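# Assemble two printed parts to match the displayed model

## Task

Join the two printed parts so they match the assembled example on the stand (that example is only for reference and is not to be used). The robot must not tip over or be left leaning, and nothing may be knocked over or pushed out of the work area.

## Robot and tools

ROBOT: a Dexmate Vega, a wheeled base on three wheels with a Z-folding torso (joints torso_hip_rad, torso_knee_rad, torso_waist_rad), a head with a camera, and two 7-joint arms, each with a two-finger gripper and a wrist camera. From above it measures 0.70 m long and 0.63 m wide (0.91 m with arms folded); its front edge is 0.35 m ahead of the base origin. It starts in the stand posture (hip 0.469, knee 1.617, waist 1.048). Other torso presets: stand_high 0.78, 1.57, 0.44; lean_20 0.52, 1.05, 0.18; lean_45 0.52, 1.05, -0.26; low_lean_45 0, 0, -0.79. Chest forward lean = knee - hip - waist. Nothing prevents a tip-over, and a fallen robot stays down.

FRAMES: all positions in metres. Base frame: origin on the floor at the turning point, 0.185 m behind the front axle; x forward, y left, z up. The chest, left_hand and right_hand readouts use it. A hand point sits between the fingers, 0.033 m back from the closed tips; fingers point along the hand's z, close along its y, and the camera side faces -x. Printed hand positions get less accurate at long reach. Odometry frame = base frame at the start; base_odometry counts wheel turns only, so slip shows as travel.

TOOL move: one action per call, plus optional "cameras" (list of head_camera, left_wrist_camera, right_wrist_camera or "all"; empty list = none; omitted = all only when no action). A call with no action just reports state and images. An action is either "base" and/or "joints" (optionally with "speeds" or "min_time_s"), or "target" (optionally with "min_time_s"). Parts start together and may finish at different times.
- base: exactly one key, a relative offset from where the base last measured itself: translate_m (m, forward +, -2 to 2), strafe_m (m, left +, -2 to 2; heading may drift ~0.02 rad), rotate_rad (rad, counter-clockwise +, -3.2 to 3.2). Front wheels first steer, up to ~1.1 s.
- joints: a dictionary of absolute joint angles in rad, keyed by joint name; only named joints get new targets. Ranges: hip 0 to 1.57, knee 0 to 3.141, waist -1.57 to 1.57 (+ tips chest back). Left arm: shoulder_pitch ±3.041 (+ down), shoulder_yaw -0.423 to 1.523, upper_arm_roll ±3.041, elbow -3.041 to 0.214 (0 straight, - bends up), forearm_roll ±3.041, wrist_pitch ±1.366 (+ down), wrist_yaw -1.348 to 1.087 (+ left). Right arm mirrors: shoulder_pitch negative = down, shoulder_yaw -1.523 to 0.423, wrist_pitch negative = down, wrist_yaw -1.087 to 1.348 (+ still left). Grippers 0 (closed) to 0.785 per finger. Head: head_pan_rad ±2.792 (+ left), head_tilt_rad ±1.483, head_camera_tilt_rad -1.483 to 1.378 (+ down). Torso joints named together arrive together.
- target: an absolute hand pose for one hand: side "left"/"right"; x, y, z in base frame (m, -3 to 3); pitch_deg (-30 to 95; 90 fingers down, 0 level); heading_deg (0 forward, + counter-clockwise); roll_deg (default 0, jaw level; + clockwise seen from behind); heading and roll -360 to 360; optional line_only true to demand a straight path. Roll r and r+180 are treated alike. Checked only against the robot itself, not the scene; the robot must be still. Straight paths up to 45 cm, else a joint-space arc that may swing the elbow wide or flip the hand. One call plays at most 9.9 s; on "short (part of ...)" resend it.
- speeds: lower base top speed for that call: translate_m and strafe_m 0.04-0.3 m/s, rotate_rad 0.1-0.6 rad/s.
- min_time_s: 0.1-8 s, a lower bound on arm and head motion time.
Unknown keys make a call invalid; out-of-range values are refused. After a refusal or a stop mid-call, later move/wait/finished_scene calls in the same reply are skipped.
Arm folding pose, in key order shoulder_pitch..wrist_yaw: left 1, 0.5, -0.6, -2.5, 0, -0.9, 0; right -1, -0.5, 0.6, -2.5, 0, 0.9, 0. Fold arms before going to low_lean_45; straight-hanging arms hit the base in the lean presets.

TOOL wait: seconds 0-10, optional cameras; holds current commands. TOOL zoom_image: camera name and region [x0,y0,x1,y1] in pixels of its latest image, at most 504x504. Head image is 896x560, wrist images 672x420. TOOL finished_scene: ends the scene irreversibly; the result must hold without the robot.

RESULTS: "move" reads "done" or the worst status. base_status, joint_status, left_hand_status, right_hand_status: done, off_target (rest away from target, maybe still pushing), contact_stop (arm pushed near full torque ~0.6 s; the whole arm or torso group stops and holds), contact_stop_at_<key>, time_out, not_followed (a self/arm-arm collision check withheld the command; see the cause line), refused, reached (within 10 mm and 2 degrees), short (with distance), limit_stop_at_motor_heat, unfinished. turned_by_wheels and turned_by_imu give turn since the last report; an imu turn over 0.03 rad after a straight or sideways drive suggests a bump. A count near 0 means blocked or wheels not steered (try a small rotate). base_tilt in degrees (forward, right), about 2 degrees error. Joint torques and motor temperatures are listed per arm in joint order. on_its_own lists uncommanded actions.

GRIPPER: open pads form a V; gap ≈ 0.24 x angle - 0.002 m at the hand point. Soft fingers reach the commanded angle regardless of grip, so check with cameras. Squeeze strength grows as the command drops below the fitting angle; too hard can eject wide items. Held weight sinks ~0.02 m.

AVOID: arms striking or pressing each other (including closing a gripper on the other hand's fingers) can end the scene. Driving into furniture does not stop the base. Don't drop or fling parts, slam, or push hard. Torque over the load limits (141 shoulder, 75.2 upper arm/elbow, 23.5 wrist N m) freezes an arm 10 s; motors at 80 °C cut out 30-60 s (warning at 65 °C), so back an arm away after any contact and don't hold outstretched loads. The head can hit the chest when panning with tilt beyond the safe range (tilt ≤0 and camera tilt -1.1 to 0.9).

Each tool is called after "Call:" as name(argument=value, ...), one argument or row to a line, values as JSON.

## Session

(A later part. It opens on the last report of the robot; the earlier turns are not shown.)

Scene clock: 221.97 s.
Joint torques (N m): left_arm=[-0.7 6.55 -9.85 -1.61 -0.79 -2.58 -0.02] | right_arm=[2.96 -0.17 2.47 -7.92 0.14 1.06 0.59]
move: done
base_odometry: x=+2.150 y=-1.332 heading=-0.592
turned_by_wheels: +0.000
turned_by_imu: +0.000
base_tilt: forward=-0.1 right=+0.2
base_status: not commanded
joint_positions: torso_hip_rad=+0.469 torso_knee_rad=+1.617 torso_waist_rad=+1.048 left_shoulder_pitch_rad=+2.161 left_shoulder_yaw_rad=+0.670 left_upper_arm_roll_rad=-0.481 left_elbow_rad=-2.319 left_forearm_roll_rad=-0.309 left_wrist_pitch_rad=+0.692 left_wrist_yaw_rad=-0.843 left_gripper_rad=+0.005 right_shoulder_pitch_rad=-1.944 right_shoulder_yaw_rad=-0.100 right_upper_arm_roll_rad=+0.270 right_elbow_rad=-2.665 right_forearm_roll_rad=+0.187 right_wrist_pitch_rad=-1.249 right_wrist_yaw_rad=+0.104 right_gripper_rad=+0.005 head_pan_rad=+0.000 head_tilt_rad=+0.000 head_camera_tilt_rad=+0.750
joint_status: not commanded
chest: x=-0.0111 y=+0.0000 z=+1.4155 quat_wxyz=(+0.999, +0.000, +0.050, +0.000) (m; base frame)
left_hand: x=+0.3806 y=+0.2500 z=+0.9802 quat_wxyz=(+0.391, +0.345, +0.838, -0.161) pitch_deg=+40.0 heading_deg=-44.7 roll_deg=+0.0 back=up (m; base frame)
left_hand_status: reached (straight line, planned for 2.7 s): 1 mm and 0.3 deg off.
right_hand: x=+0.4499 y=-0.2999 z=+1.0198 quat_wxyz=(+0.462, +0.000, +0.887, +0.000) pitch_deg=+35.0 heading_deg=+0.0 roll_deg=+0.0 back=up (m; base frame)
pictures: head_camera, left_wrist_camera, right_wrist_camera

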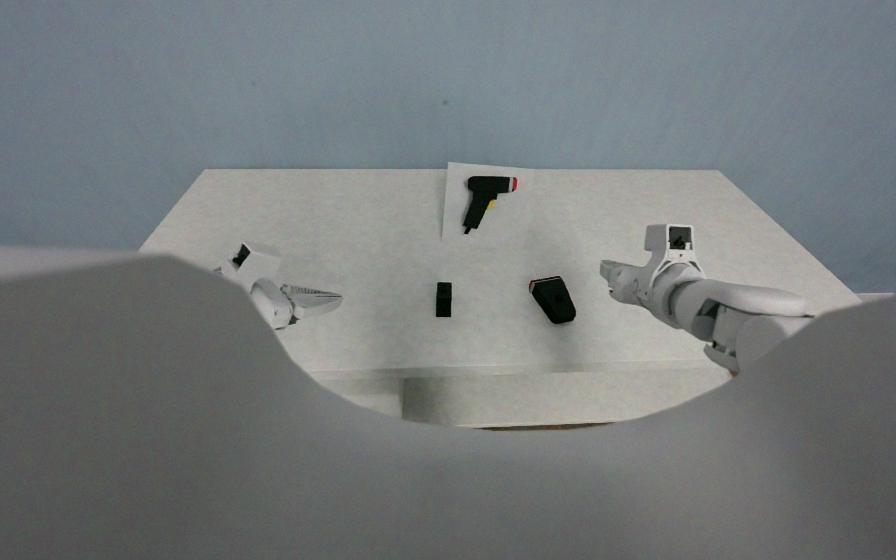

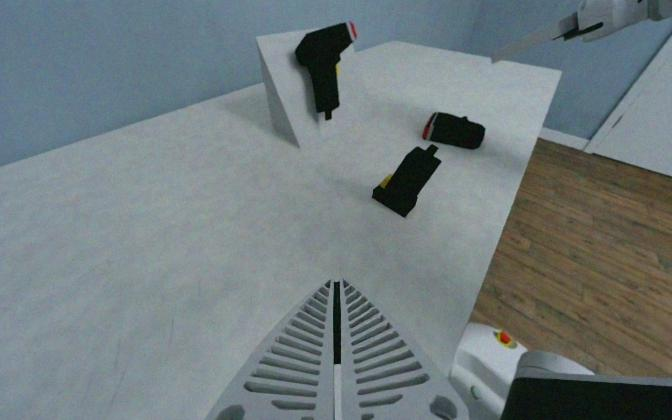

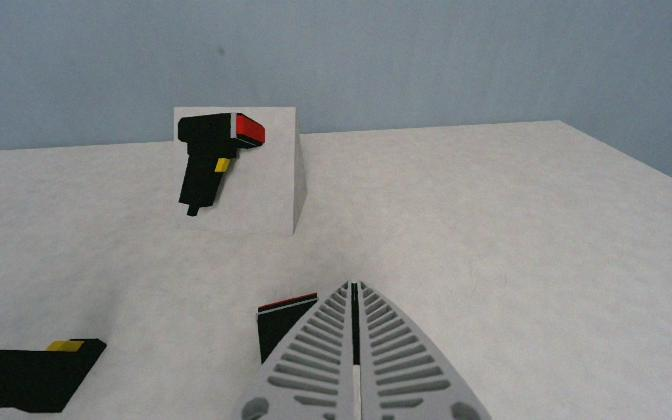

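Call:
move(
  target={"side": "right", "x": 0.44, "y": -0.25, "z": 0.97, "pitch_deg": 65, "heading_deg": 0},
  cameras=["all"],
)

Scene clock: 254.83 s.
Joint torques (N m): left_arm=[-0.96 5.74 -9.2 -5.03 0.12 -2.01 -0.09] | right_arm=[8.76 -8.62 3.06 0.18 -0.07 0.04 0.63]
move: done
base_odometry: x=+2.150 y=-1.332 heading=-0.592
turned_by_wheels: +0.000
turned_by_imu: +0.000
base_tilt: forward=-0.1 right=+0.2
base_status: not commanded
joint_positions: torso_hip_rad=+0.469 torso_knee_rad=+1.617 torso_waist_rad=+1.048 left_shoulder_pitch_rad=+2.161 left_shoulder_yaw_rad=+0.673 left_upper_arm_roll_rad=-0.481 left_elbow_rad=-2.316 left_forearm_roll_rad=-0.309 left_wrist_pitch_rad=+0.688 left_wrist_yaw_rad=-0.847 left_gripper_rad=+0.005 right_shoulder_pitch_rad=-1.173 right_shoulder_yaw_rad=-1.256 right_upper_arm_roll_rad=-0.537 right_elbow_rad=-2.271 right_forearm_roll_rad=-0.917 right_wrist_pitch_rad=+0.673 right_wrist_yaw_rad=+1.222 right_gripper_rad=+0.005 head_pan_rad=+0.000 head_tilt_rad=+0.000 head_camera_tilt_rad=+0.750
joint_status: not commanded
chest: x=-0.0111 y=+0.0000 z=+1.4155 quat_wxyz=(+0.999, +0.000, +0.050, +0.000) (m; base frame)
left_hand: x=+0.3800 y=+0.2499 z=+0.9800 quat_wxyz=(+0.390, +0.347, +0.837, -0.162) pitch_deg=+40.0 heading_deg=-45.0 roll_deg=+0.0 back=up (m; base frame)
right_hand: x=+0.4399 y=-0.2471 z=+0.9703 quat_wxyz=(+0.004, -0.976, +0.002, -0.216) pitch_deg=+65.0 heading_deg=+1.0 roll_deg=+1.2 back=down (m; base frame)
right_hand_status: reached (checked arc [a long move; over the whole arc the hand travels 0.85 m to end 0.07 m from its start, up to 0.35 m off the straight line; right_wrist_pitch_rad turns most, 1.93 rad; on the way or at its end the hand turns up to 180 deg from its attitude at the start], planned for 6.4 s): 3 mm and 0.5 deg off.
pictures: head_camera, left_wrist_camera, right_wrist_camera

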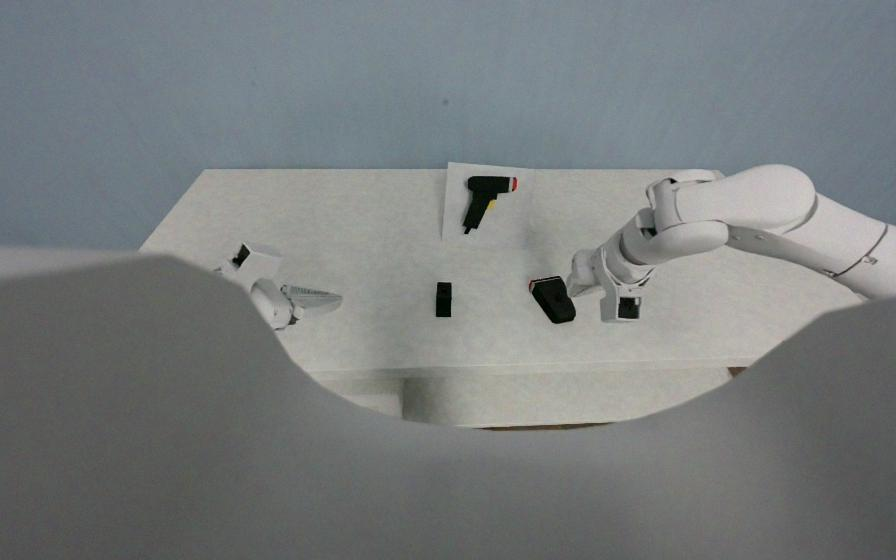

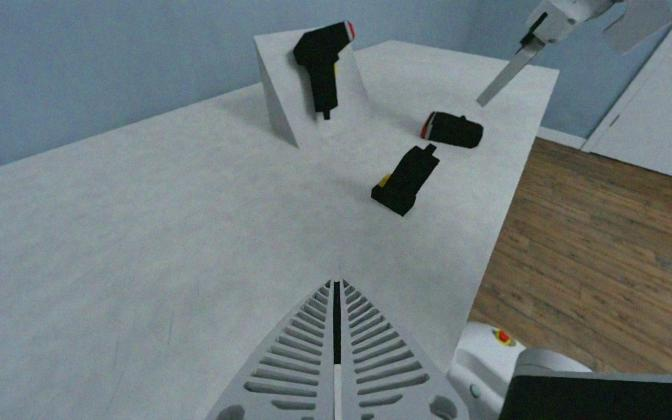

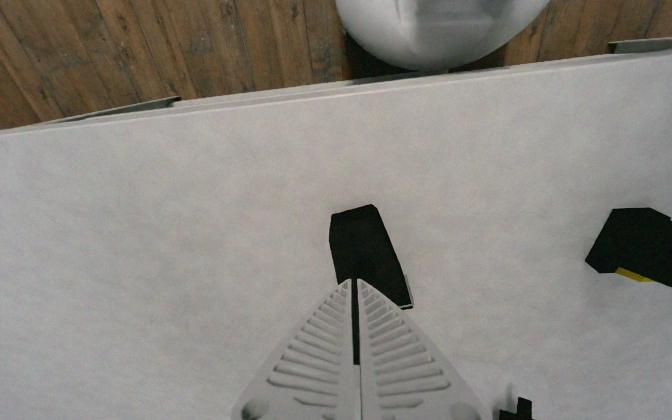

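Call:
zoom_image(
  camera="right_wrist_camera",
  region=[300, 180, 460, 320],
)

Call:
zoom_image(
  camera="right_wrist_camera",
  region=[480, 180, 672, 420],
)

Scaled by 3.150 from the camera's 672x420 image, which has a finer 960x600 frame.

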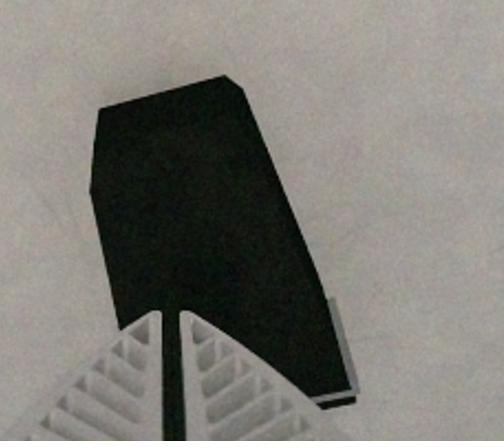

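Scaled by 2.100 from the camera's 672x420 image, which has a finer 960x600 frame.

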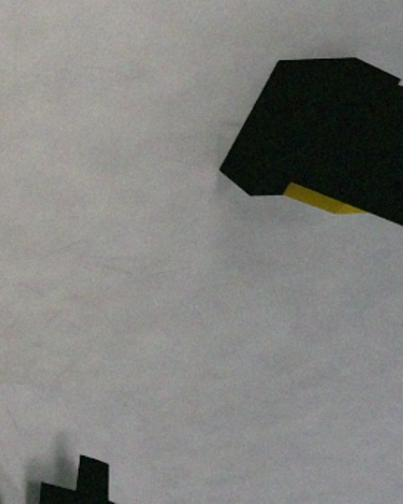

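Call:
zoom_image(
  camera="head_camera",
  region=[515, 265, 595, 335],
)

Call:
zoom_image(
  camera="left_wrist_camera",
  region=[410, 100, 500, 160],
)

Call:
zoom_image(
  camera="head_camera",
  region=[415, 265, 475, 325],
)

Scaled by 6.300 from the camera's 896x560 image, which has a finer 960x600 frame.

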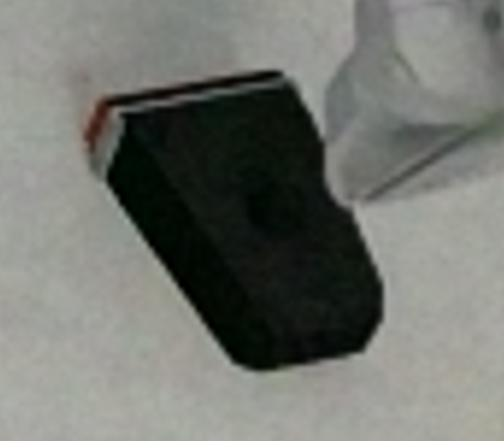

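Scaled by 5.600 from the camera's 672x420 image, which has a finer 960x600 frame.

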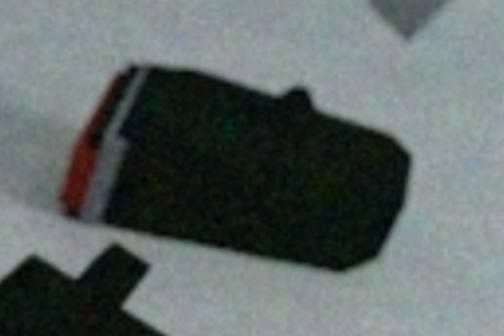

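Scaled by 8.400 from the camera's 896x560 image, which has a finer 960x600 frame.

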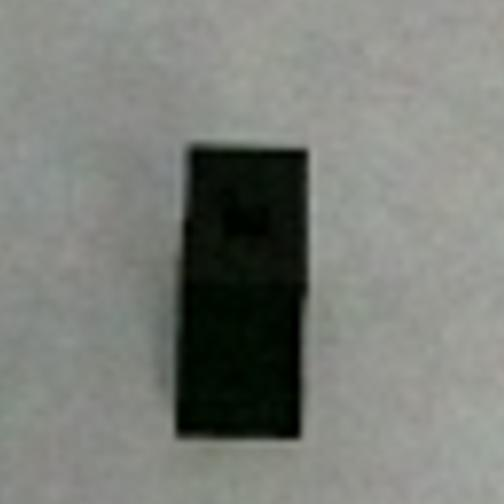

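Call:
move(
  target={"side": "right", "x": 0.49, "y": 0.02, "z": 1.04, "pitch_deg": 85, "heading_deg": 0},
  cameras=["all"],
)

Scene clock: 309.30 s.
Joint torques (N m): left_arm=[2.24 4.5 -11.1 -2.85 -0.17 -1.51 -0.33] | right_arm=[17.14 1.72 3.97 2.46 0.62 -0.58 0.55]
move: done
base_odometry: x=+2.150 y=-1.332 heading=-0.592
turned_by_wheels: +0.000
turned_by_imu: +0.000
base_tilt: forward=-0.1 right=+0.2
base_status: not commanded
joint_positions: torso_hip_rad=+0.469 torso_knee_rad=+1.617 torso_waist_rad=+1.048 left_shoulder_pitch_rad=+2.161 left_shoulder_yaw_rad=+0.673 left_upper_arm_roll_rad=-0.481 left_elbow_rad=-2.316 left_forearm_roll_rad=-0.309 left_wrist_pitch_rad=+0.688 left_wrist_yaw_rad=-0.847 left_gripper_rad=+0.005 right_shoulder_pitch_rad=+0.113 right_shoulder_yaw_rad=-0.345 right_upper_arm_roll_rad=-1.743 right_elbow_rad=-1.474 right_forearm_roll_rad=-0.144 right_wrist_pitch_rad=+0.420 right_wrist_yaw_rad=+1.348 right_gripper_rad=+0.005 head_pan_rad=+0.000 head_tilt_rad=+0.000 head_camera_tilt_rad=+0.750
joint_status: not commanded
chest: x=-0.0111 y=+0.0000 z=+1.4155 quat_wxyz=(+0.999, +0.000, +0.050, +0.000) (m; base frame)
left_hand: x=+0.3800 y=+0.2499 z=+0.9800 quat_wxyz=(+0.390, +0.347, +0.837, -0.162) pitch_deg=+40.0 heading_deg=-45.0 roll_deg=+0.0 back=up (m; base frame)
right_hand: x=+0.4898 y=+0.0194 z=+1.0397 quat_wxyz=(+0.000, -0.999, +0.000, -0.044) pitch_deg=+85.0 heading_deg=+0.0 roll_deg=+0.0 (m; base frame)
right_hand_status: reached (straight line, planned for 5.7 s): 1 mm and 0.1 deg off.
pictures: head_camera, left_wrist_camera, right_wrist_camera

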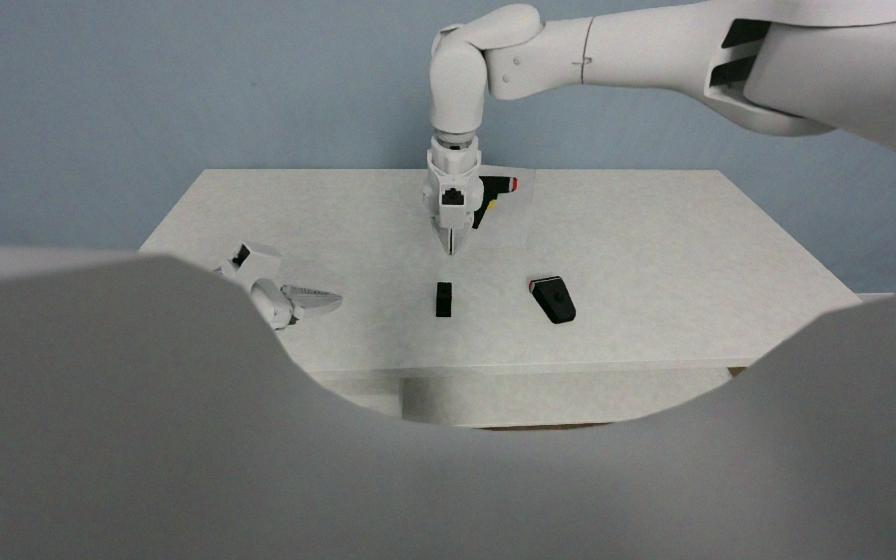

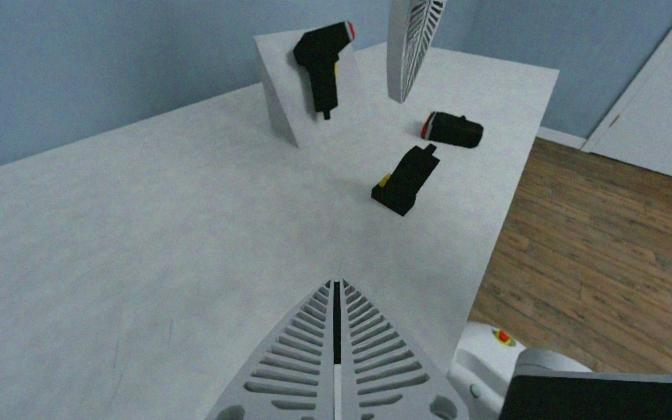

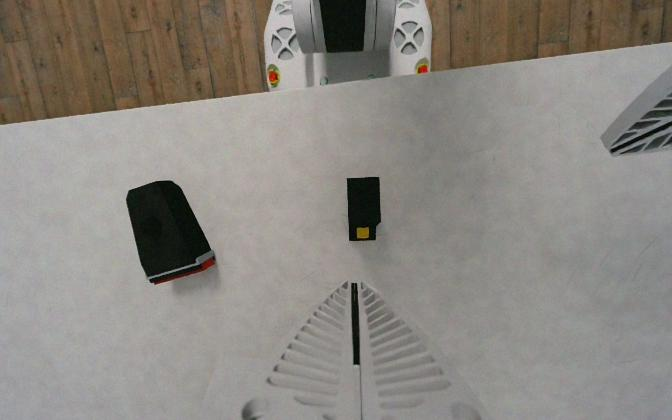

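Call:
zoom_image(
  camera="right_wrist_camera",
  region=[110, 165, 230, 295],
)

Call:
zoom_image(
  camera="right_wrist_camera",
  region=[325, 165, 405, 255],
)

Scaled by 3.877 from the camera's 672x420 image, which has a finer 960x600 frame.

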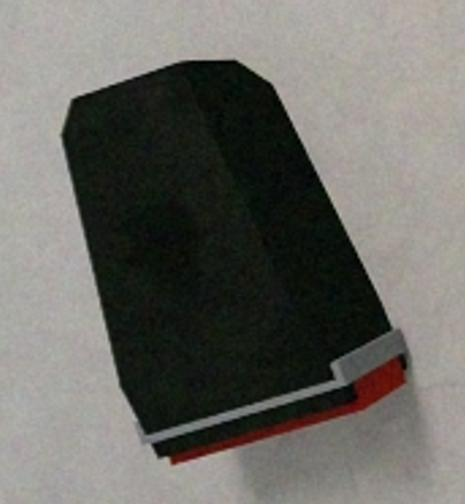

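Scaled by 5.600 from the camera's 672x420 image, which has a finer 960x600 frame.

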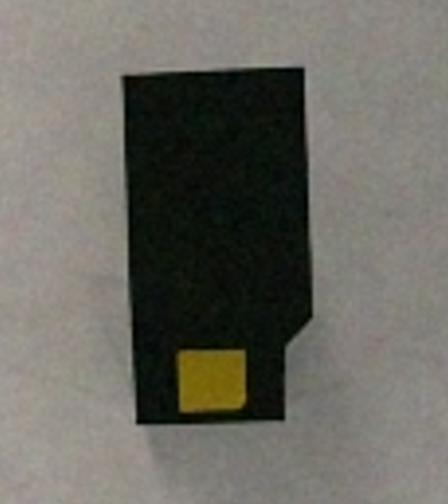

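Call:
move(
  joints={"right_gripper_rad": 0.42},
)

Call:
move(
  target={"side": "right", "x": 0.50, "y": 0.04, "z": 0.975, "pitch_deg": 90, "heading_deg": 0, "line_only": true},
  cameras=["all"],
)

Scene clock: 362.97 s.
Joint torques (N m): left_arm=[1.11 3.81 -9.43 -3.47 -0.17 -1.81 -0.72] | right_arm=[16.47 2.9 3.89 1.82 0.87 -0.01 0.41]
move: done
base_odometry: x=+2.150 y=-1.332 heading=-0.592
turned_by_wheels: +0.000
turned_by_imu: +0.000
base_tilt: forward=-0.1 right=+0.2
base_status: not commanded
joint_positions: torso_hip_rad=+0.469 torso_knee_rad=+1.617 torso_waist_rad=+1.048 left_shoulder_pitch_rad=+2.161 left_shoulder_yaw_rad=+0.673 left_upper_arm_roll_rad=-0.481 left_elbow_rad=-2.316 left_forearm_roll_rad=-0.309 left_wrist_pitch_rad=+0.688 left_wrist_yaw_rad=-0.847 left_gripper_rad=+0.005 right_shoulder_pitch_rad=+0.114 right_shoulder_yaw_rad=-0.341 right_upper_arm_roll_rad=-1.743 right_elbow_rad=-1.470 right_forearm_roll_rad=-0.142 right_wrist_pitch_rad=+0.422 right_wrist_yaw_rad=+1.348 right_gripper_rad=+0.420 head_pan_rad=+0.000 head_tilt_rad=+0.000 head_camera_tilt_rad=+0.750
joint_status: all done
chest: x=-0.0111 y=+0.0000 z=+1.4155 quat_wxyz=(+0.999, +0.000, +0.050, +0.000) (m; base frame)
left_hand: x=+0.3800 y=+0.2499 z=+0.9800 quat_wxyz=(+0.390, +0.347, +0.837, -0.162) pitch_deg=+40.0 heading_deg=-45.0 roll_deg=+0.0 back=up (m; base frame)
right_hand: x=+0.4899 y=+0.0202 z=+1.0400 quat_wxyz=(+0.000, -0.999, +0.000, -0.044) pitch_deg=+85.0 heading_deg=+0.0 roll_deg=+0.0 (m; base frame)
pictures: none

Scene clock: 366.00 s.
Joint torques (N m): left_arm=[-0.86 5.36 -9.26 -2.22 -0.29 -2.18 -0.31] | right_arm=[10.35 3.84 3.11 2.91 0.37 -0.14 -0.44]
move: done
base_odometry: x=+2.150 y=-1.332 heading=-0.592
turned_by_wheels: +0.000
turned_by_imu: +0.000
base_tilt: forward=-0.1 right=+0.2
base_status: not commanded
joint_positions: torso_hip_rad=+0.469 torso_knee_rad=+1.617 torso_waist_rad=+1.048 left_shoulder_pitch_rad=+2.161 left_shoulder_yaw_rad=+0.673 left_upper_arm_roll_rad=-0.481 left_elbow_rad=-2.316 left_forearm_roll_rad=-0.309 left_wrist_pitch_rad=+0.688 left_wrist_yaw_rad=-0.847 left_gripper_rad=+0.005 right_shoulder_pitch_rad=-0.002 right_shoulder_yaw_rad=-0.130 right_upper_arm_roll_rad=-1.773 right_elbow_rad=-1.044 right_forearm_roll_rad=-0.157 right_wrist_pitch_rad=+0.628 right_wrist_yaw_rad=+1.276 right_gripper_rad=+0.420 head_pan_rad=+0.000 head_tilt_rad=+0.000 head_camera_tilt_rad=+0.750
joint_status: not commanded
chest: x=-0.0111 y=+0.0000 z=+1.4155 quat_wxyz=(+0.999, +0.000, +0.050, +0.000) (m; base frame)
left_hand: x=+0.3800 y=+0.2499 z=+0.9800 quat_wxyz=(+0.390, +0.347, +0.837, -0.162) pitch_deg=+40.0 heading_deg=-45.0 roll_deg=+0.0 back=up (m; base frame)
right_hand: x=+0.5000 y=+0.0399 z=+0.9757 quat_wxyz=(+0.000, -1.000, +0.000, +0.000) pitch_deg=+89.9 heading_deg=+0.0 roll_deg=+0.0 (m; base frame)
right_hand_status: reached (straight line, planned for 1.7 s): 1 mm and 0.1 deg off.
pictures: head_camera, left_wrist_camera, right_wrist_camera

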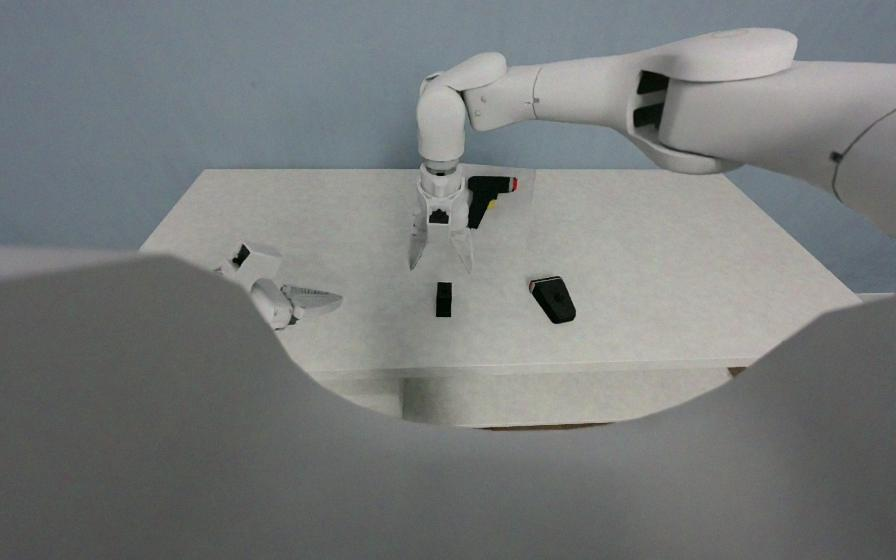

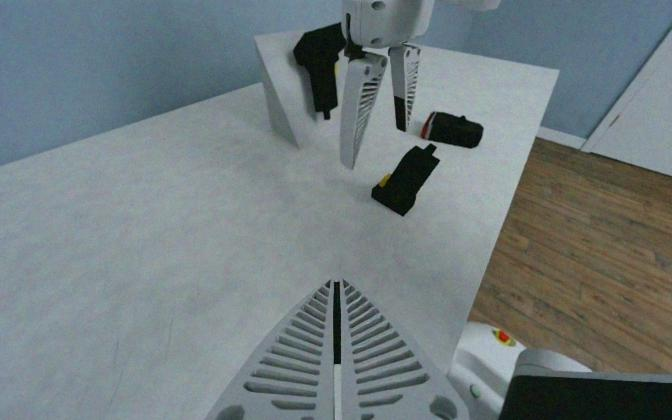

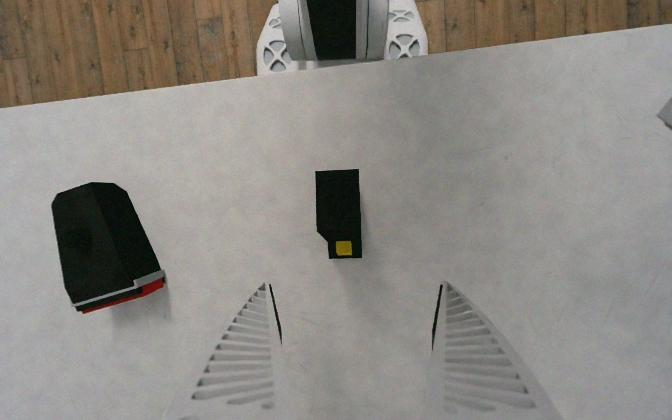

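Call:
zoom_image(
  camera="right_wrist_camera",
  region=[40, 165, 180, 325],
)

Call:
zoom_image(
  camera="right_wrist_camera",
  region=[290, 155, 390, 275],
)

Call:
zoom_image(
  camera="left_wrist_camera",
  region=[330, 80, 500, 230],
)

Scaled by 3.150 from the camera's 672x420 image, which has a finer 960x600 frame.

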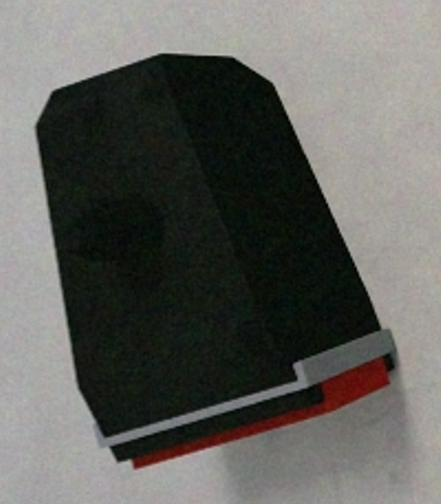

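Scaled by 4.200 from the camera's 672x420 image, which has a finer 960x600 frame.

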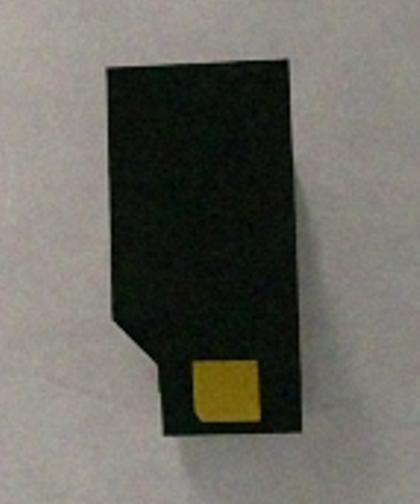

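Scaled by 2.965 from the camera's 672x420 image, which has a finer 960x600 frame.

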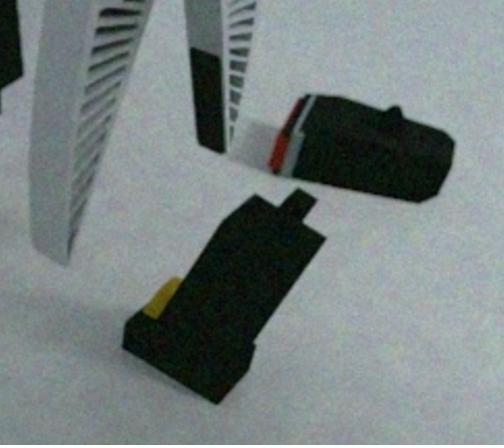

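Call:
move(
  target={"side": "right", "x": 0.445, "y": 0.029, "z": 0.978, "pitch_deg": 72, "heading_deg": 0, "line_only": true},
  cameras=["all"],
)

Scene clock: 457.17 s.
Joint torques (N m): left_arm=[-2.18 6.17 -11.95 -2.69 -0.31 -1.66 -0.48] | right_arm=[15.63 -1.04 4.28 -4.16 -0.33 -0.94 0.67]
move: done
base_odometry: x=+2.150 y=-1.332 heading=-0.592
turned_by_wheels: +0.000
turned_by_imu: +0.000
base_tilt: forward=-0.2 right=+0.2
base_status: not commanded
joint_positions: torso_hip_rad=+0.469 torso_knee_rad=+1.617 torso_waist_rad=+1.048 left_shoulder_pitch_rad=+2.161 left_shoulder_yaw_rad=+0.673 left_upper_arm_roll_rad=-0.481 left_elbow_rad=-2.316 left_forearm_roll_rad=-0.309 left_wrist_pitch_rad=+0.688 left_wrist_yaw_rad=-0.847 left_gripper_rad=+0.005 right_shoulder_pitch_rad=+0.030 right_shoulder_yaw_rad=-0.421 right_upper_arm_roll_rad=-1.877 right_elbow_rad=-1.954 right_forearm_roll_rad=-0.491 right_wrist_pitch_rad=-0.086 right_wrist_yaw_rad=+1.301 right_gripper_rad=+0.420 head_pan_rad=+0.000 head_tilt_rad=+0.000 head_camera_tilt_rad=+0.750
joint_status: not commanded
chest: x=-0.0111 y=+0.0000 z=+1.4155 quat_wxyz=(+0.999, +0.000, +0.050, +0.000) (m; base frame)
left_hand: x=+0.3800 y=+0.2499 z=+0.9800 quat_wxyz=(+0.390, +0.347, +0.837, -0.162) pitch_deg=+40.0 heading_deg=-45.0 roll_deg=+0.0 back=up (m; base frame)
right_hand: x=+0.4455 y=+0.0290 z=+0.9779 quat_wxyz=(+0.000, -0.988, +0.000, -0.156) pitch_deg=+72.1 heading_deg=-0.1 roll_deg=-0.1 back=down (m; base frame)
right_hand_status: reached (straight line, planned for 3.2 s): 0 mm and 0.1 deg off.
pictures: head_camera, left_wrist_camera, right_wrist_camera

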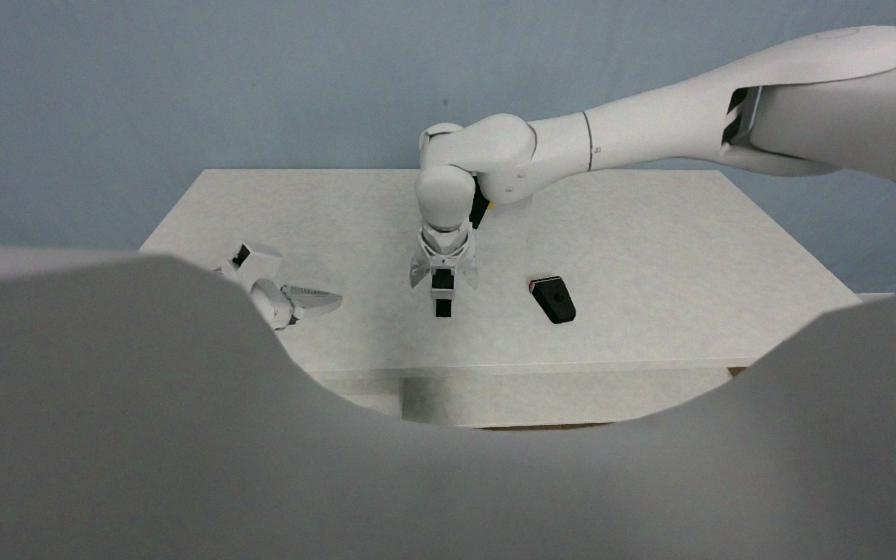

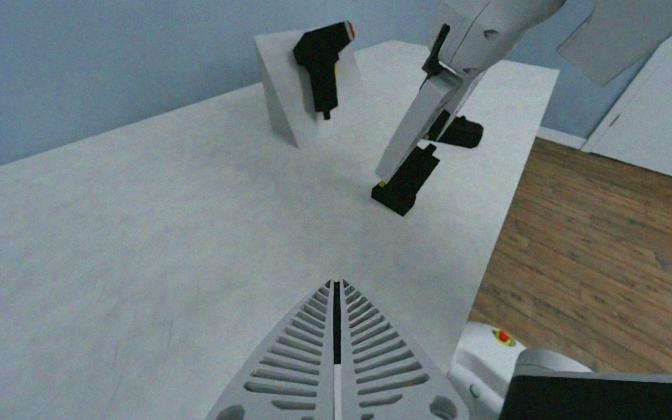

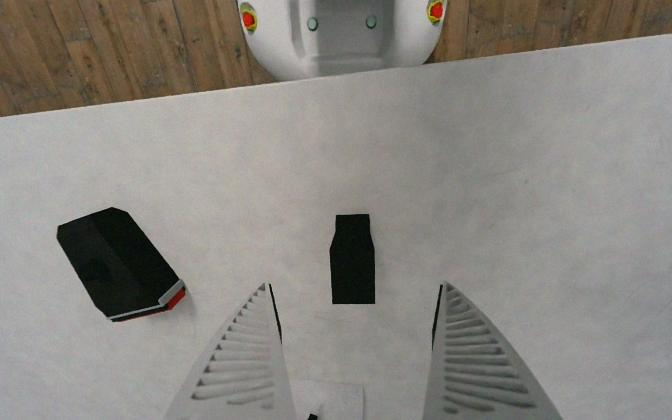

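Call:
move(
  target={"side": "right", "x": 0.478, "y": 0.029, "z": 0.89, "pitch_deg": 72, "heading_deg": 0, "line_only": true},
  min_time_s=2.5,
  cameras=["all"],
)

Scene clock: 472.93 s.
Joint torques (N m): left_arm=[-0.39 3.61 -10.05 -3.3 -0.71 -2.39 -0.21] | right_arm=[2.3 4.2 0.21 2.73 0.33 0.28 -0.73]
move: done
base_odometry: x=+2.150 y=-1.332 heading=-0.592
turned_by_wheels: +0.000
turned_by_imu: +0.000
base_tilt: forward=-0.1 right=+0.2
base_status: not commanded
joint_positions: torso_hip_rad=+0.469 torso_knee_rad=+1.617 torso_waist_rad=+1.048 left_shoulder_pitch_rad=+2.161 left_shoulder_yaw_rad=+0.673 left_upper_arm_roll_rad=-0.481 left_elbow_rad=-2.316 left_forearm_roll_rad=-0.309 left_wrist_pitch_rad=+0.688 left_wrist_yaw_rad=-0.847 left_gripper_rad=+0.005 right_shoulder_pitch_rad=-0.089 right_shoulder_yaw_rad=-0.326 right_upper_arm_roll_rad=-1.954 right_elbow_rad=-1.674 right_forearm_roll_rad=-0.585 right_wrist_pitch_rad=-0.007 right_wrist_yaw_rad=+1.135 right_gripper_rad=+0.420 head_pan_rad=+0.000 head_tilt_rad=+0.000 head_camera_tilt_rad=+0.750
joint_status: not commanded
chest: x=-0.0113 y=+0.0000 z=+1.4155 quat_wxyz=(+0.999, +0.000, +0.050, +0.000) (m; base frame)
left_hand: x=+0.3799 y=+0.2499 z=+0.9801 quat_wxyz=(+0.391, +0.347, +0.837, -0.162) pitch_deg=+40.0 heading_deg=-45.0 roll_deg=+0.0 back=up (m; base frame)
right_hand: x=+0.4778 y=+0.0293 z=+0.8918 quat_wxyz=(+0.000, -0.988, +0.000, -0.157) pitch_deg=+72.0 heading_deg=+0.1 roll_deg=+0.1 back=down (m; base frame)
right_hand_status: reached (straight line, planned for 2.5 s): 2 mm and 0.1 deg off.
pictures: head_camera, left_wrist_camera, right_wrist_camera

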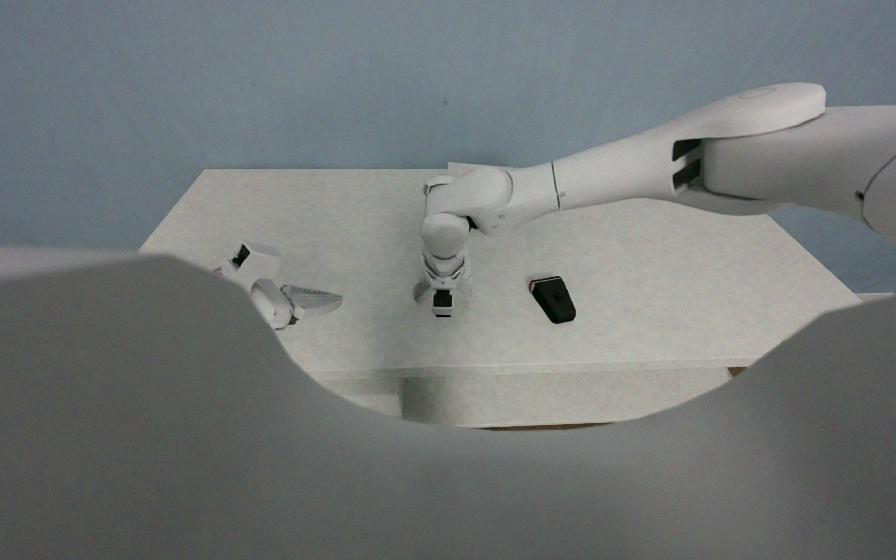

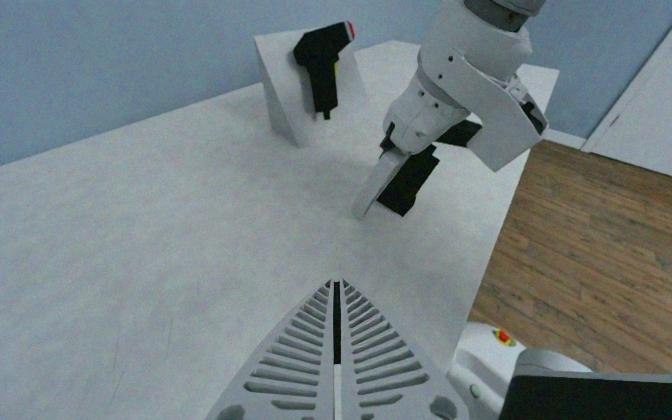

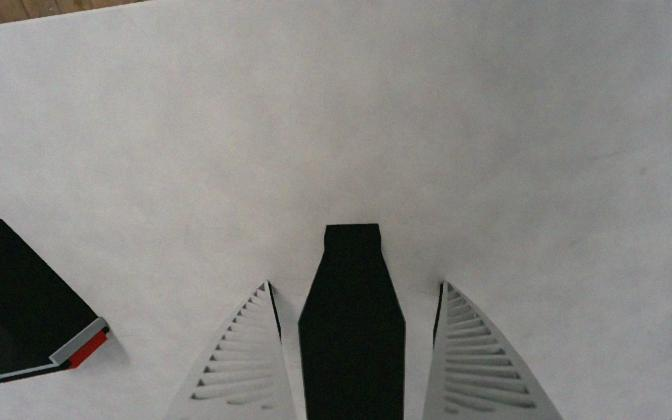

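Call:
move(
  joints={"right_gripper_rad": 0.2},
  min_time_s=1.5,
  cameras=["right_wrist_camera"],
)

Call:
move(
  joints={"right_gripper_rad": 0.1},
  min_time_s=1.5,
  cameras=["all"],
)

Scene clock: 479.60 s.
Joint torques (N m): left_arm=[1.29 2.68 -11.47 -3.34 -0.4 -1.78 -0.11] | right_arm=[-3.98 -3.94 -5.89 5.02 1.61 0.54 -0.28]
move: off_target
base_odometry: x=+2.150 y=-1.332 heading=-0.592
turned_by_wheels: +0.000
turned_by_imu: +0.000
base_tilt: forward=-0.1 right=+0.2
base_status: not commanded
joint_positions: torso_hip_rad=+0.469 torso_knee_rad=+1.617 torso_waist_rad=+1.048 left_shoulder_pitch_rad=+2.161 left_shoulder_yaw_rad=+0.673 left_upper_arm_roll_rad=-0.481 left_elbow_rad=-2.316 left_forearm_roll_rad=-0.309 left_wrist_pitch_rad=+0.688 left_wrist_yaw_rad=-0.847 left_gripper_rad=+0.005 right_shoulder_pitch_rad=-0.090 right_shoulder_yaw_rad=-0.324 right_upper_arm_roll_rad=-1.955 right_elbow_rad=-1.670 right_forearm_roll_rad=-0.587 right_wrist_pitch_rad=-0.006 right_wrist_yaw_rad=+1.133 right_gripper_rad=+0.246 head_pan_rad=+0.000 head_tilt_rad=+0.000 head_camera_tilt_rad=+0.750
joint_status: right_gripper_rad off_target (ended at +0.246, target +0.200)
chest: x=-0.0122 y=+0.0000 z=+1.4155 quat_wxyz=(+0.999, +0.000, +0.049, +0.000) (m; base frame)
left_hand: x=+0.3795 y=+0.2499 z=+0.9805 quat_wxyz=(+0.391, +0.347, +0.837, -0.162) pitch_deg=+39.9 heading_deg=-45.0 roll_deg=+0.1 back=up (m; base frame)
right_hand: x=+0.4784 y=+0.0297 z=+0.8917 quat_wxyz=(+0.001, -0.987, +0.000, -0.158) pitch_deg=+71.8 heading_deg=+0.3 roll_deg=+0.3 back=down (m; base frame)
pictures: right_wrist_camera

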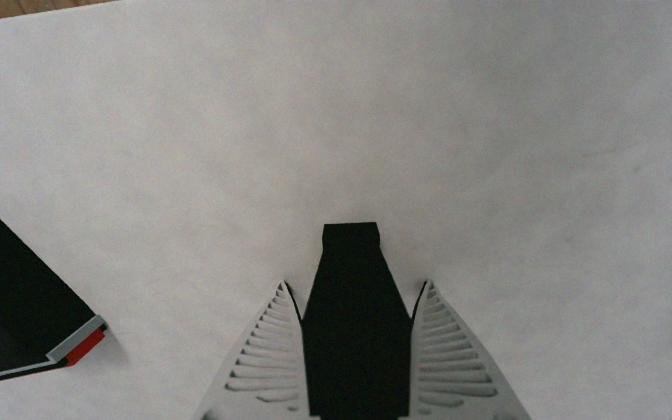

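Scene clock: 480.17 s.
Joint torques (N m): left_arm=[-1.79 5.93 -9.72 -2.21 -0.65 -2.91 -0.38] | right_arm=[-4.54 -2.55 -6.09 3.17 1.49 0.81 -0.14]
move: off_target
base_odometry: x=+2.150 y=-1.332 heading=-0.592
turned_by_wheels: +0.000
turned_by_imu: +0.000
base_tilt: forward=-0.2 right=+0.2
base_status: not commanded
joint_positions: torso_hip_rad=+0.469 torso_knee_rad=+1.617 torso_waist_rad=+1.048 left_shoulder_pitch_rad=+2.161 left_shoulder_yaw_rad=+0.673 left_upper_arm_roll_rad=-0.481 left_elbow_rad=-2.316 left_forearm_roll_rad=-0.309 left_wrist_pitch_rad=+0.688 left_wrist_yaw_rad=-0.847 left_gripper_rad=+0.005 right_shoulder_pitch_rad=-0.090 right_shoulder_yaw_rad=-0.324 right_upper_arm_roll_rad=-1.955 right_elbow_rad=-1.670 right_forearm_roll_rad=-0.587 right_wrist_pitch_rad=-0.006 right_wrist_yaw_rad=+1.133 right_gripper_rad=+0.246 head_pan_rad=+0.000 head_tilt_rad=+0.000 head_camera_tilt_rad=+0.750
joint_status: right_gripper_rad off_target (ended at +0.246, target +0.100)
chest: x=-0.0122 y=+0.0000 z=+1.4155 quat_wxyz=(+0.999, +0.000, +0.049, +0.000) (m; base frame)
left_hand: x=+0.3795 y=+0.2499 z=+0.9805 quat_wxyz=(+0.391, +0.347, +0.837, -0.162) pitch_deg=+39.9 heading_deg=-45.0 roll_deg=+0.1 back=up (m; base frame)
right_hand: x=+0.4784 y=+0.0297 z=+0.8917 quat_wxyz=(+0.001, -0.987, +0.000, -0.158) pitch_deg=+71.8 heading_deg=+0.3 roll_deg=+0.3 back=down (m; base frame)
pictures: head_camera, left_wrist_camera, right_wrist_camera

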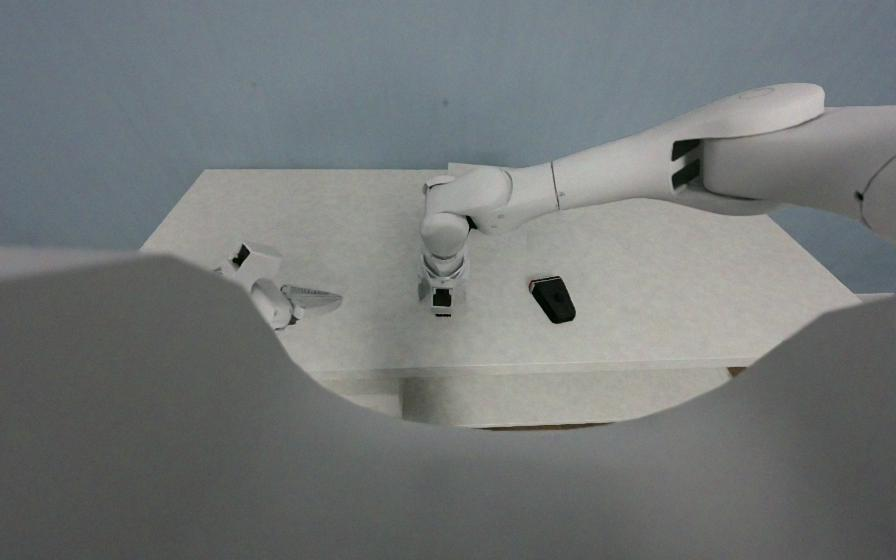

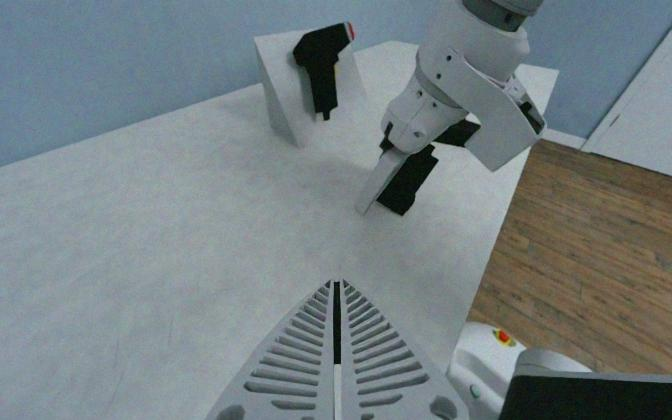

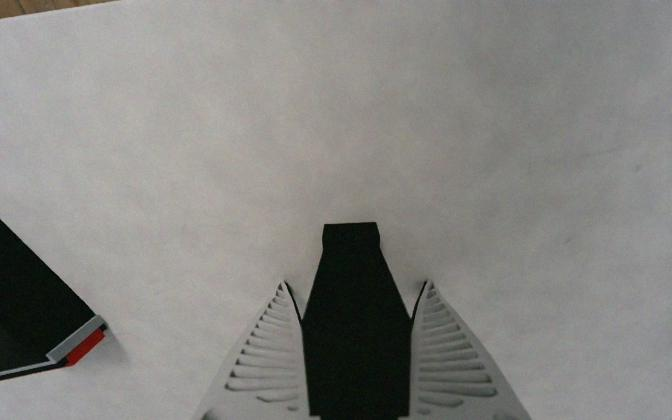

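Call:
move(
  joints={"right_gripper_rad": 0.4},
)

Call:
move(
  target={"side": "right", "x": 0.469, "y": 0.029, "z": 0.916, "pitch_deg": 72, "heading_deg": 0, "line_only": true},
)

Call:
move(
  joints={"right_gripper_rad": 0.13},
  min_time_s=1.5,
  cameras=["all"],
)

Scene clock: 493.97 s.
Joint torques (N m): left_arm=[-2.07 7.13 -11.85 -3.55 -0.24 -1.54 0] | right_arm=[-2.17 -3.33 -4.08 5.3 1.29 0.34 0.01]
move: done
base_odometry: x=+2.150 y=-1.332 heading=-0.592
turned_by_wheels: +0.000
turned_by_imu: +0.000
base_tilt: forward=-0.1 right=+0.2
base_status: not commanded
joint_positions: torso_hip_rad=+0.469 torso_knee_rad=+1.617 torso_waist_rad=+1.048 left_shoulder_pitch_rad=+2.161 left_shoulder_yaw_rad=+0.673 left_upper_arm_roll_rad=-0.481 left_elbow_rad=-2.316 left_forearm_roll_rad=-0.309 left_wrist_pitch_rad=+0.688 left_wrist_yaw_rad=-0.847 left_gripper_rad=+0.005 right_shoulder_pitch_rad=-0.090 right_shoulder_yaw_rad=-0.324 right_upper_arm_roll_rad=-1.955 right_elbow_rad=-1.670 right_forearm_roll_rad=-0.587 right_wrist_pitch_rad=-0.006 right_wrist_yaw_rad=+1.133 right_gripper_rad=+0.400 head_pan_rad=+0.000 head_tilt_rad=+0.000 head_camera_tilt_rad=+0.750
joint_status: all done
chest: x=-0.0119 y=+0.0000 z=+1.4155 quat_wxyz=(+0.999, +0.000, +0.050, +0.000) (m; base frame)
left_hand: x=+0.3796 y=+0.2499 z=+0.9804 quat_wxyz=(+0.391, +0.347, +0.837, -0.162) pitch_deg=+40.0 heading_deg=-45.0 roll_deg=+0.0 back=up (m; base frame)
right_hand: x=+0.4783 y=+0.0296 z=+0.8914 quat_wxyz=(+0.001, -0.987, +0.000, -0.158) pitch_deg=+71.9 heading_deg=+0.2 roll_deg=+0.2 back=down (m; base frame)
pictures: none

Scene clock: 495.63 s.
Joint torques (N m): left_arm=[0.61 4.93 -9.4 -4.1 -0.42 -2.52 -0.64] | right_arm=[15.97 0.2 7.51 -3.45 -0.32 -0.38 0.44]
move: done
base_odometry: x=+2.150 y=-1.332 heading=-0.592
turned_by_wheels: +0.000
turned_by_imu: +0.000
base_tilt: forward=-0.1 right=+0.2
base_status: not commanded
joint_positions: torso_hip_rad=+0.469 torso_knee_rad=+1.617 torso_waist_rad=+1.048 left_shoulder_pitch_rad=+2.161 left_shoulder_yaw_rad=+0.673 left_upper_arm_roll_rad=-0.481 left_elbow_rad=-2.316 left_forearm_roll_rad=-0.309 left_wrist_pitch_rad=+0.688 left_wrist_yaw_rad=-0.847 left_gripper_rad=+0.005 right_shoulder_pitch_rad=-0.057 right_shoulder_yaw_rad=-0.355 right_upper_arm_roll_rad=-1.936 right_elbow_rad=-1.754 right_forearm_roll_rad=-0.563 right_wrist_pitch_rad=-0.027 right_wrist_yaw_rad=+1.180 right_gripper_rad=+0.400 head_pan_rad=+0.000 head_tilt_rad=+0.000 head_camera_tilt_rad=+0.750
joint_status: not commanded
chest: x=-0.0113 y=+0.0000 z=+1.4155 quat_wxyz=(+0.999, +0.000, +0.050, +0.000) (m; base frame)
left_hand: x=+0.3799 y=+0.2499 z=+0.9801 quat_wxyz=(+0.391, +0.347, +0.837, -0.162) pitch_deg=+40.0 heading_deg=-45.0 roll_deg=+0.0 back=up (m; base frame)
right_hand: x=+0.4696 y=+0.0290 z=+0.9142 quat_wxyz=(+0.000, -0.988, +0.000, -0.156) pitch_deg=+72.1 heading_deg=+0.0 roll_deg=+0.0 back=down (m; base frame)
right_hand_status: reached (straight line, planned for 0.6 s): 2 mm and 0.1 deg off.
pictures: none

Scene clock: 496.43 s.
Joint torques (N m): left_arm=[-0.56 6.97 -11.14 -4.01 -0.79 -1.49 -0.55] | right_arm=[16.11 0.52 8.22 -3.44 -0.01 -1.16 0.47]
move: done
base_odometry: x=+2.150 y=-1.332 heading=-0.592
turned_by_wheels: +0.000
turned_by_imu: +0.000
base_tilt: forward=-0.2 right=+0.2
base_status: not commanded
joint_positions: torso_hip_rad=+0.469 torso_knee_rad=+1.617 torso_waist_rad=+1.048 left_shoulder_pitch_rad=+2.161 left_shoulder_yaw_rad=+0.673 left_upper_arm_roll_rad=-0.481 left_elbow_rad=-2.316 left_forearm_roll_rad=-0.309 left_wrist_pitch_rad=+0.688 left_wrist_yaw_rad=-0.847 left_gripper_rad=+0.005 right_shoulder_pitch_rad=-0.055 right_shoulder_yaw_rad=-0.356 right_upper_arm_roll_rad=-1.936 right_elbow_rad=-1.758 right_forearm_roll_rad=-0.562 right_wrist_pitch_rad=-0.028 right_wrist_yaw_rad=+1.182 right_gripper_rad=+0.130 head_pan_rad=+0.000 head_tilt_rad=+0.000 head_camera_tilt_rad=+0.750
joint_status: all done
chest: x=-0.0113 y=+0.0000 z=+1.4155 quat_wxyz=(+0.999, +0.000, +0.050, +0.000) (m; base frame)
left_hand: x=+0.3799 y=+0.2499 z=+0.9801 quat_wxyz=(+0.391, +0.347, +0.837, -0.162) pitch_deg=+40.0 heading_deg=-45.0 roll_deg=+0.0 back=up (m; base frame)
right_hand: x=+0.4692 y=+0.0289 z=+0.9152 quat_wxyz=(+0.000, -0.988, +0.000, -0.156) pitch_deg=+72.1 heading_deg=+0.0 roll_deg=+0.0 back=down (m; base frame)
pictures: head_camera, left_wrist_camera, right_wrist_camera

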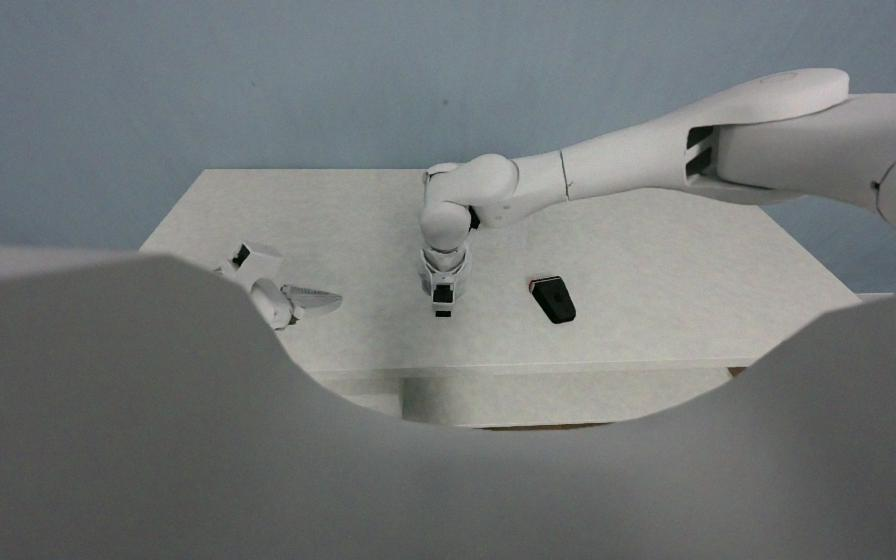

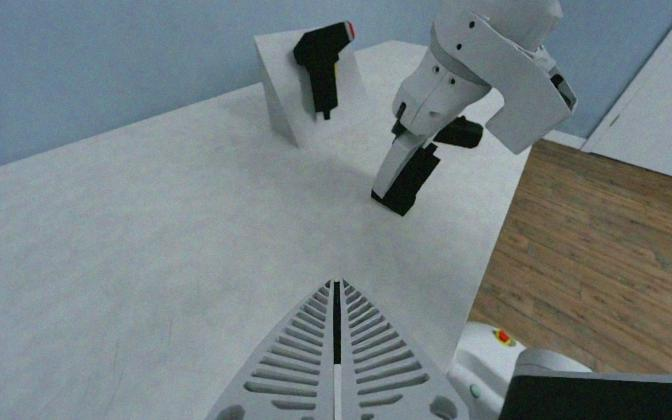

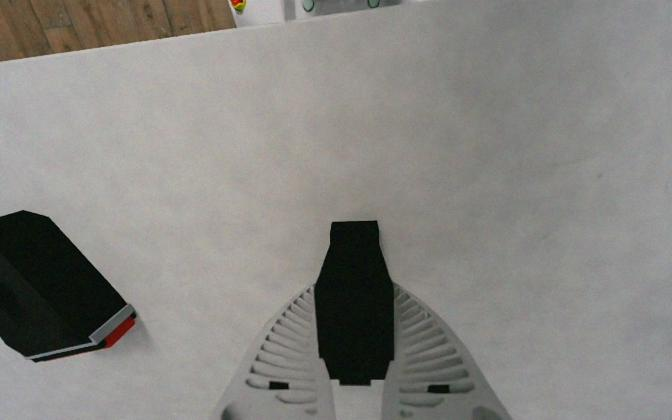

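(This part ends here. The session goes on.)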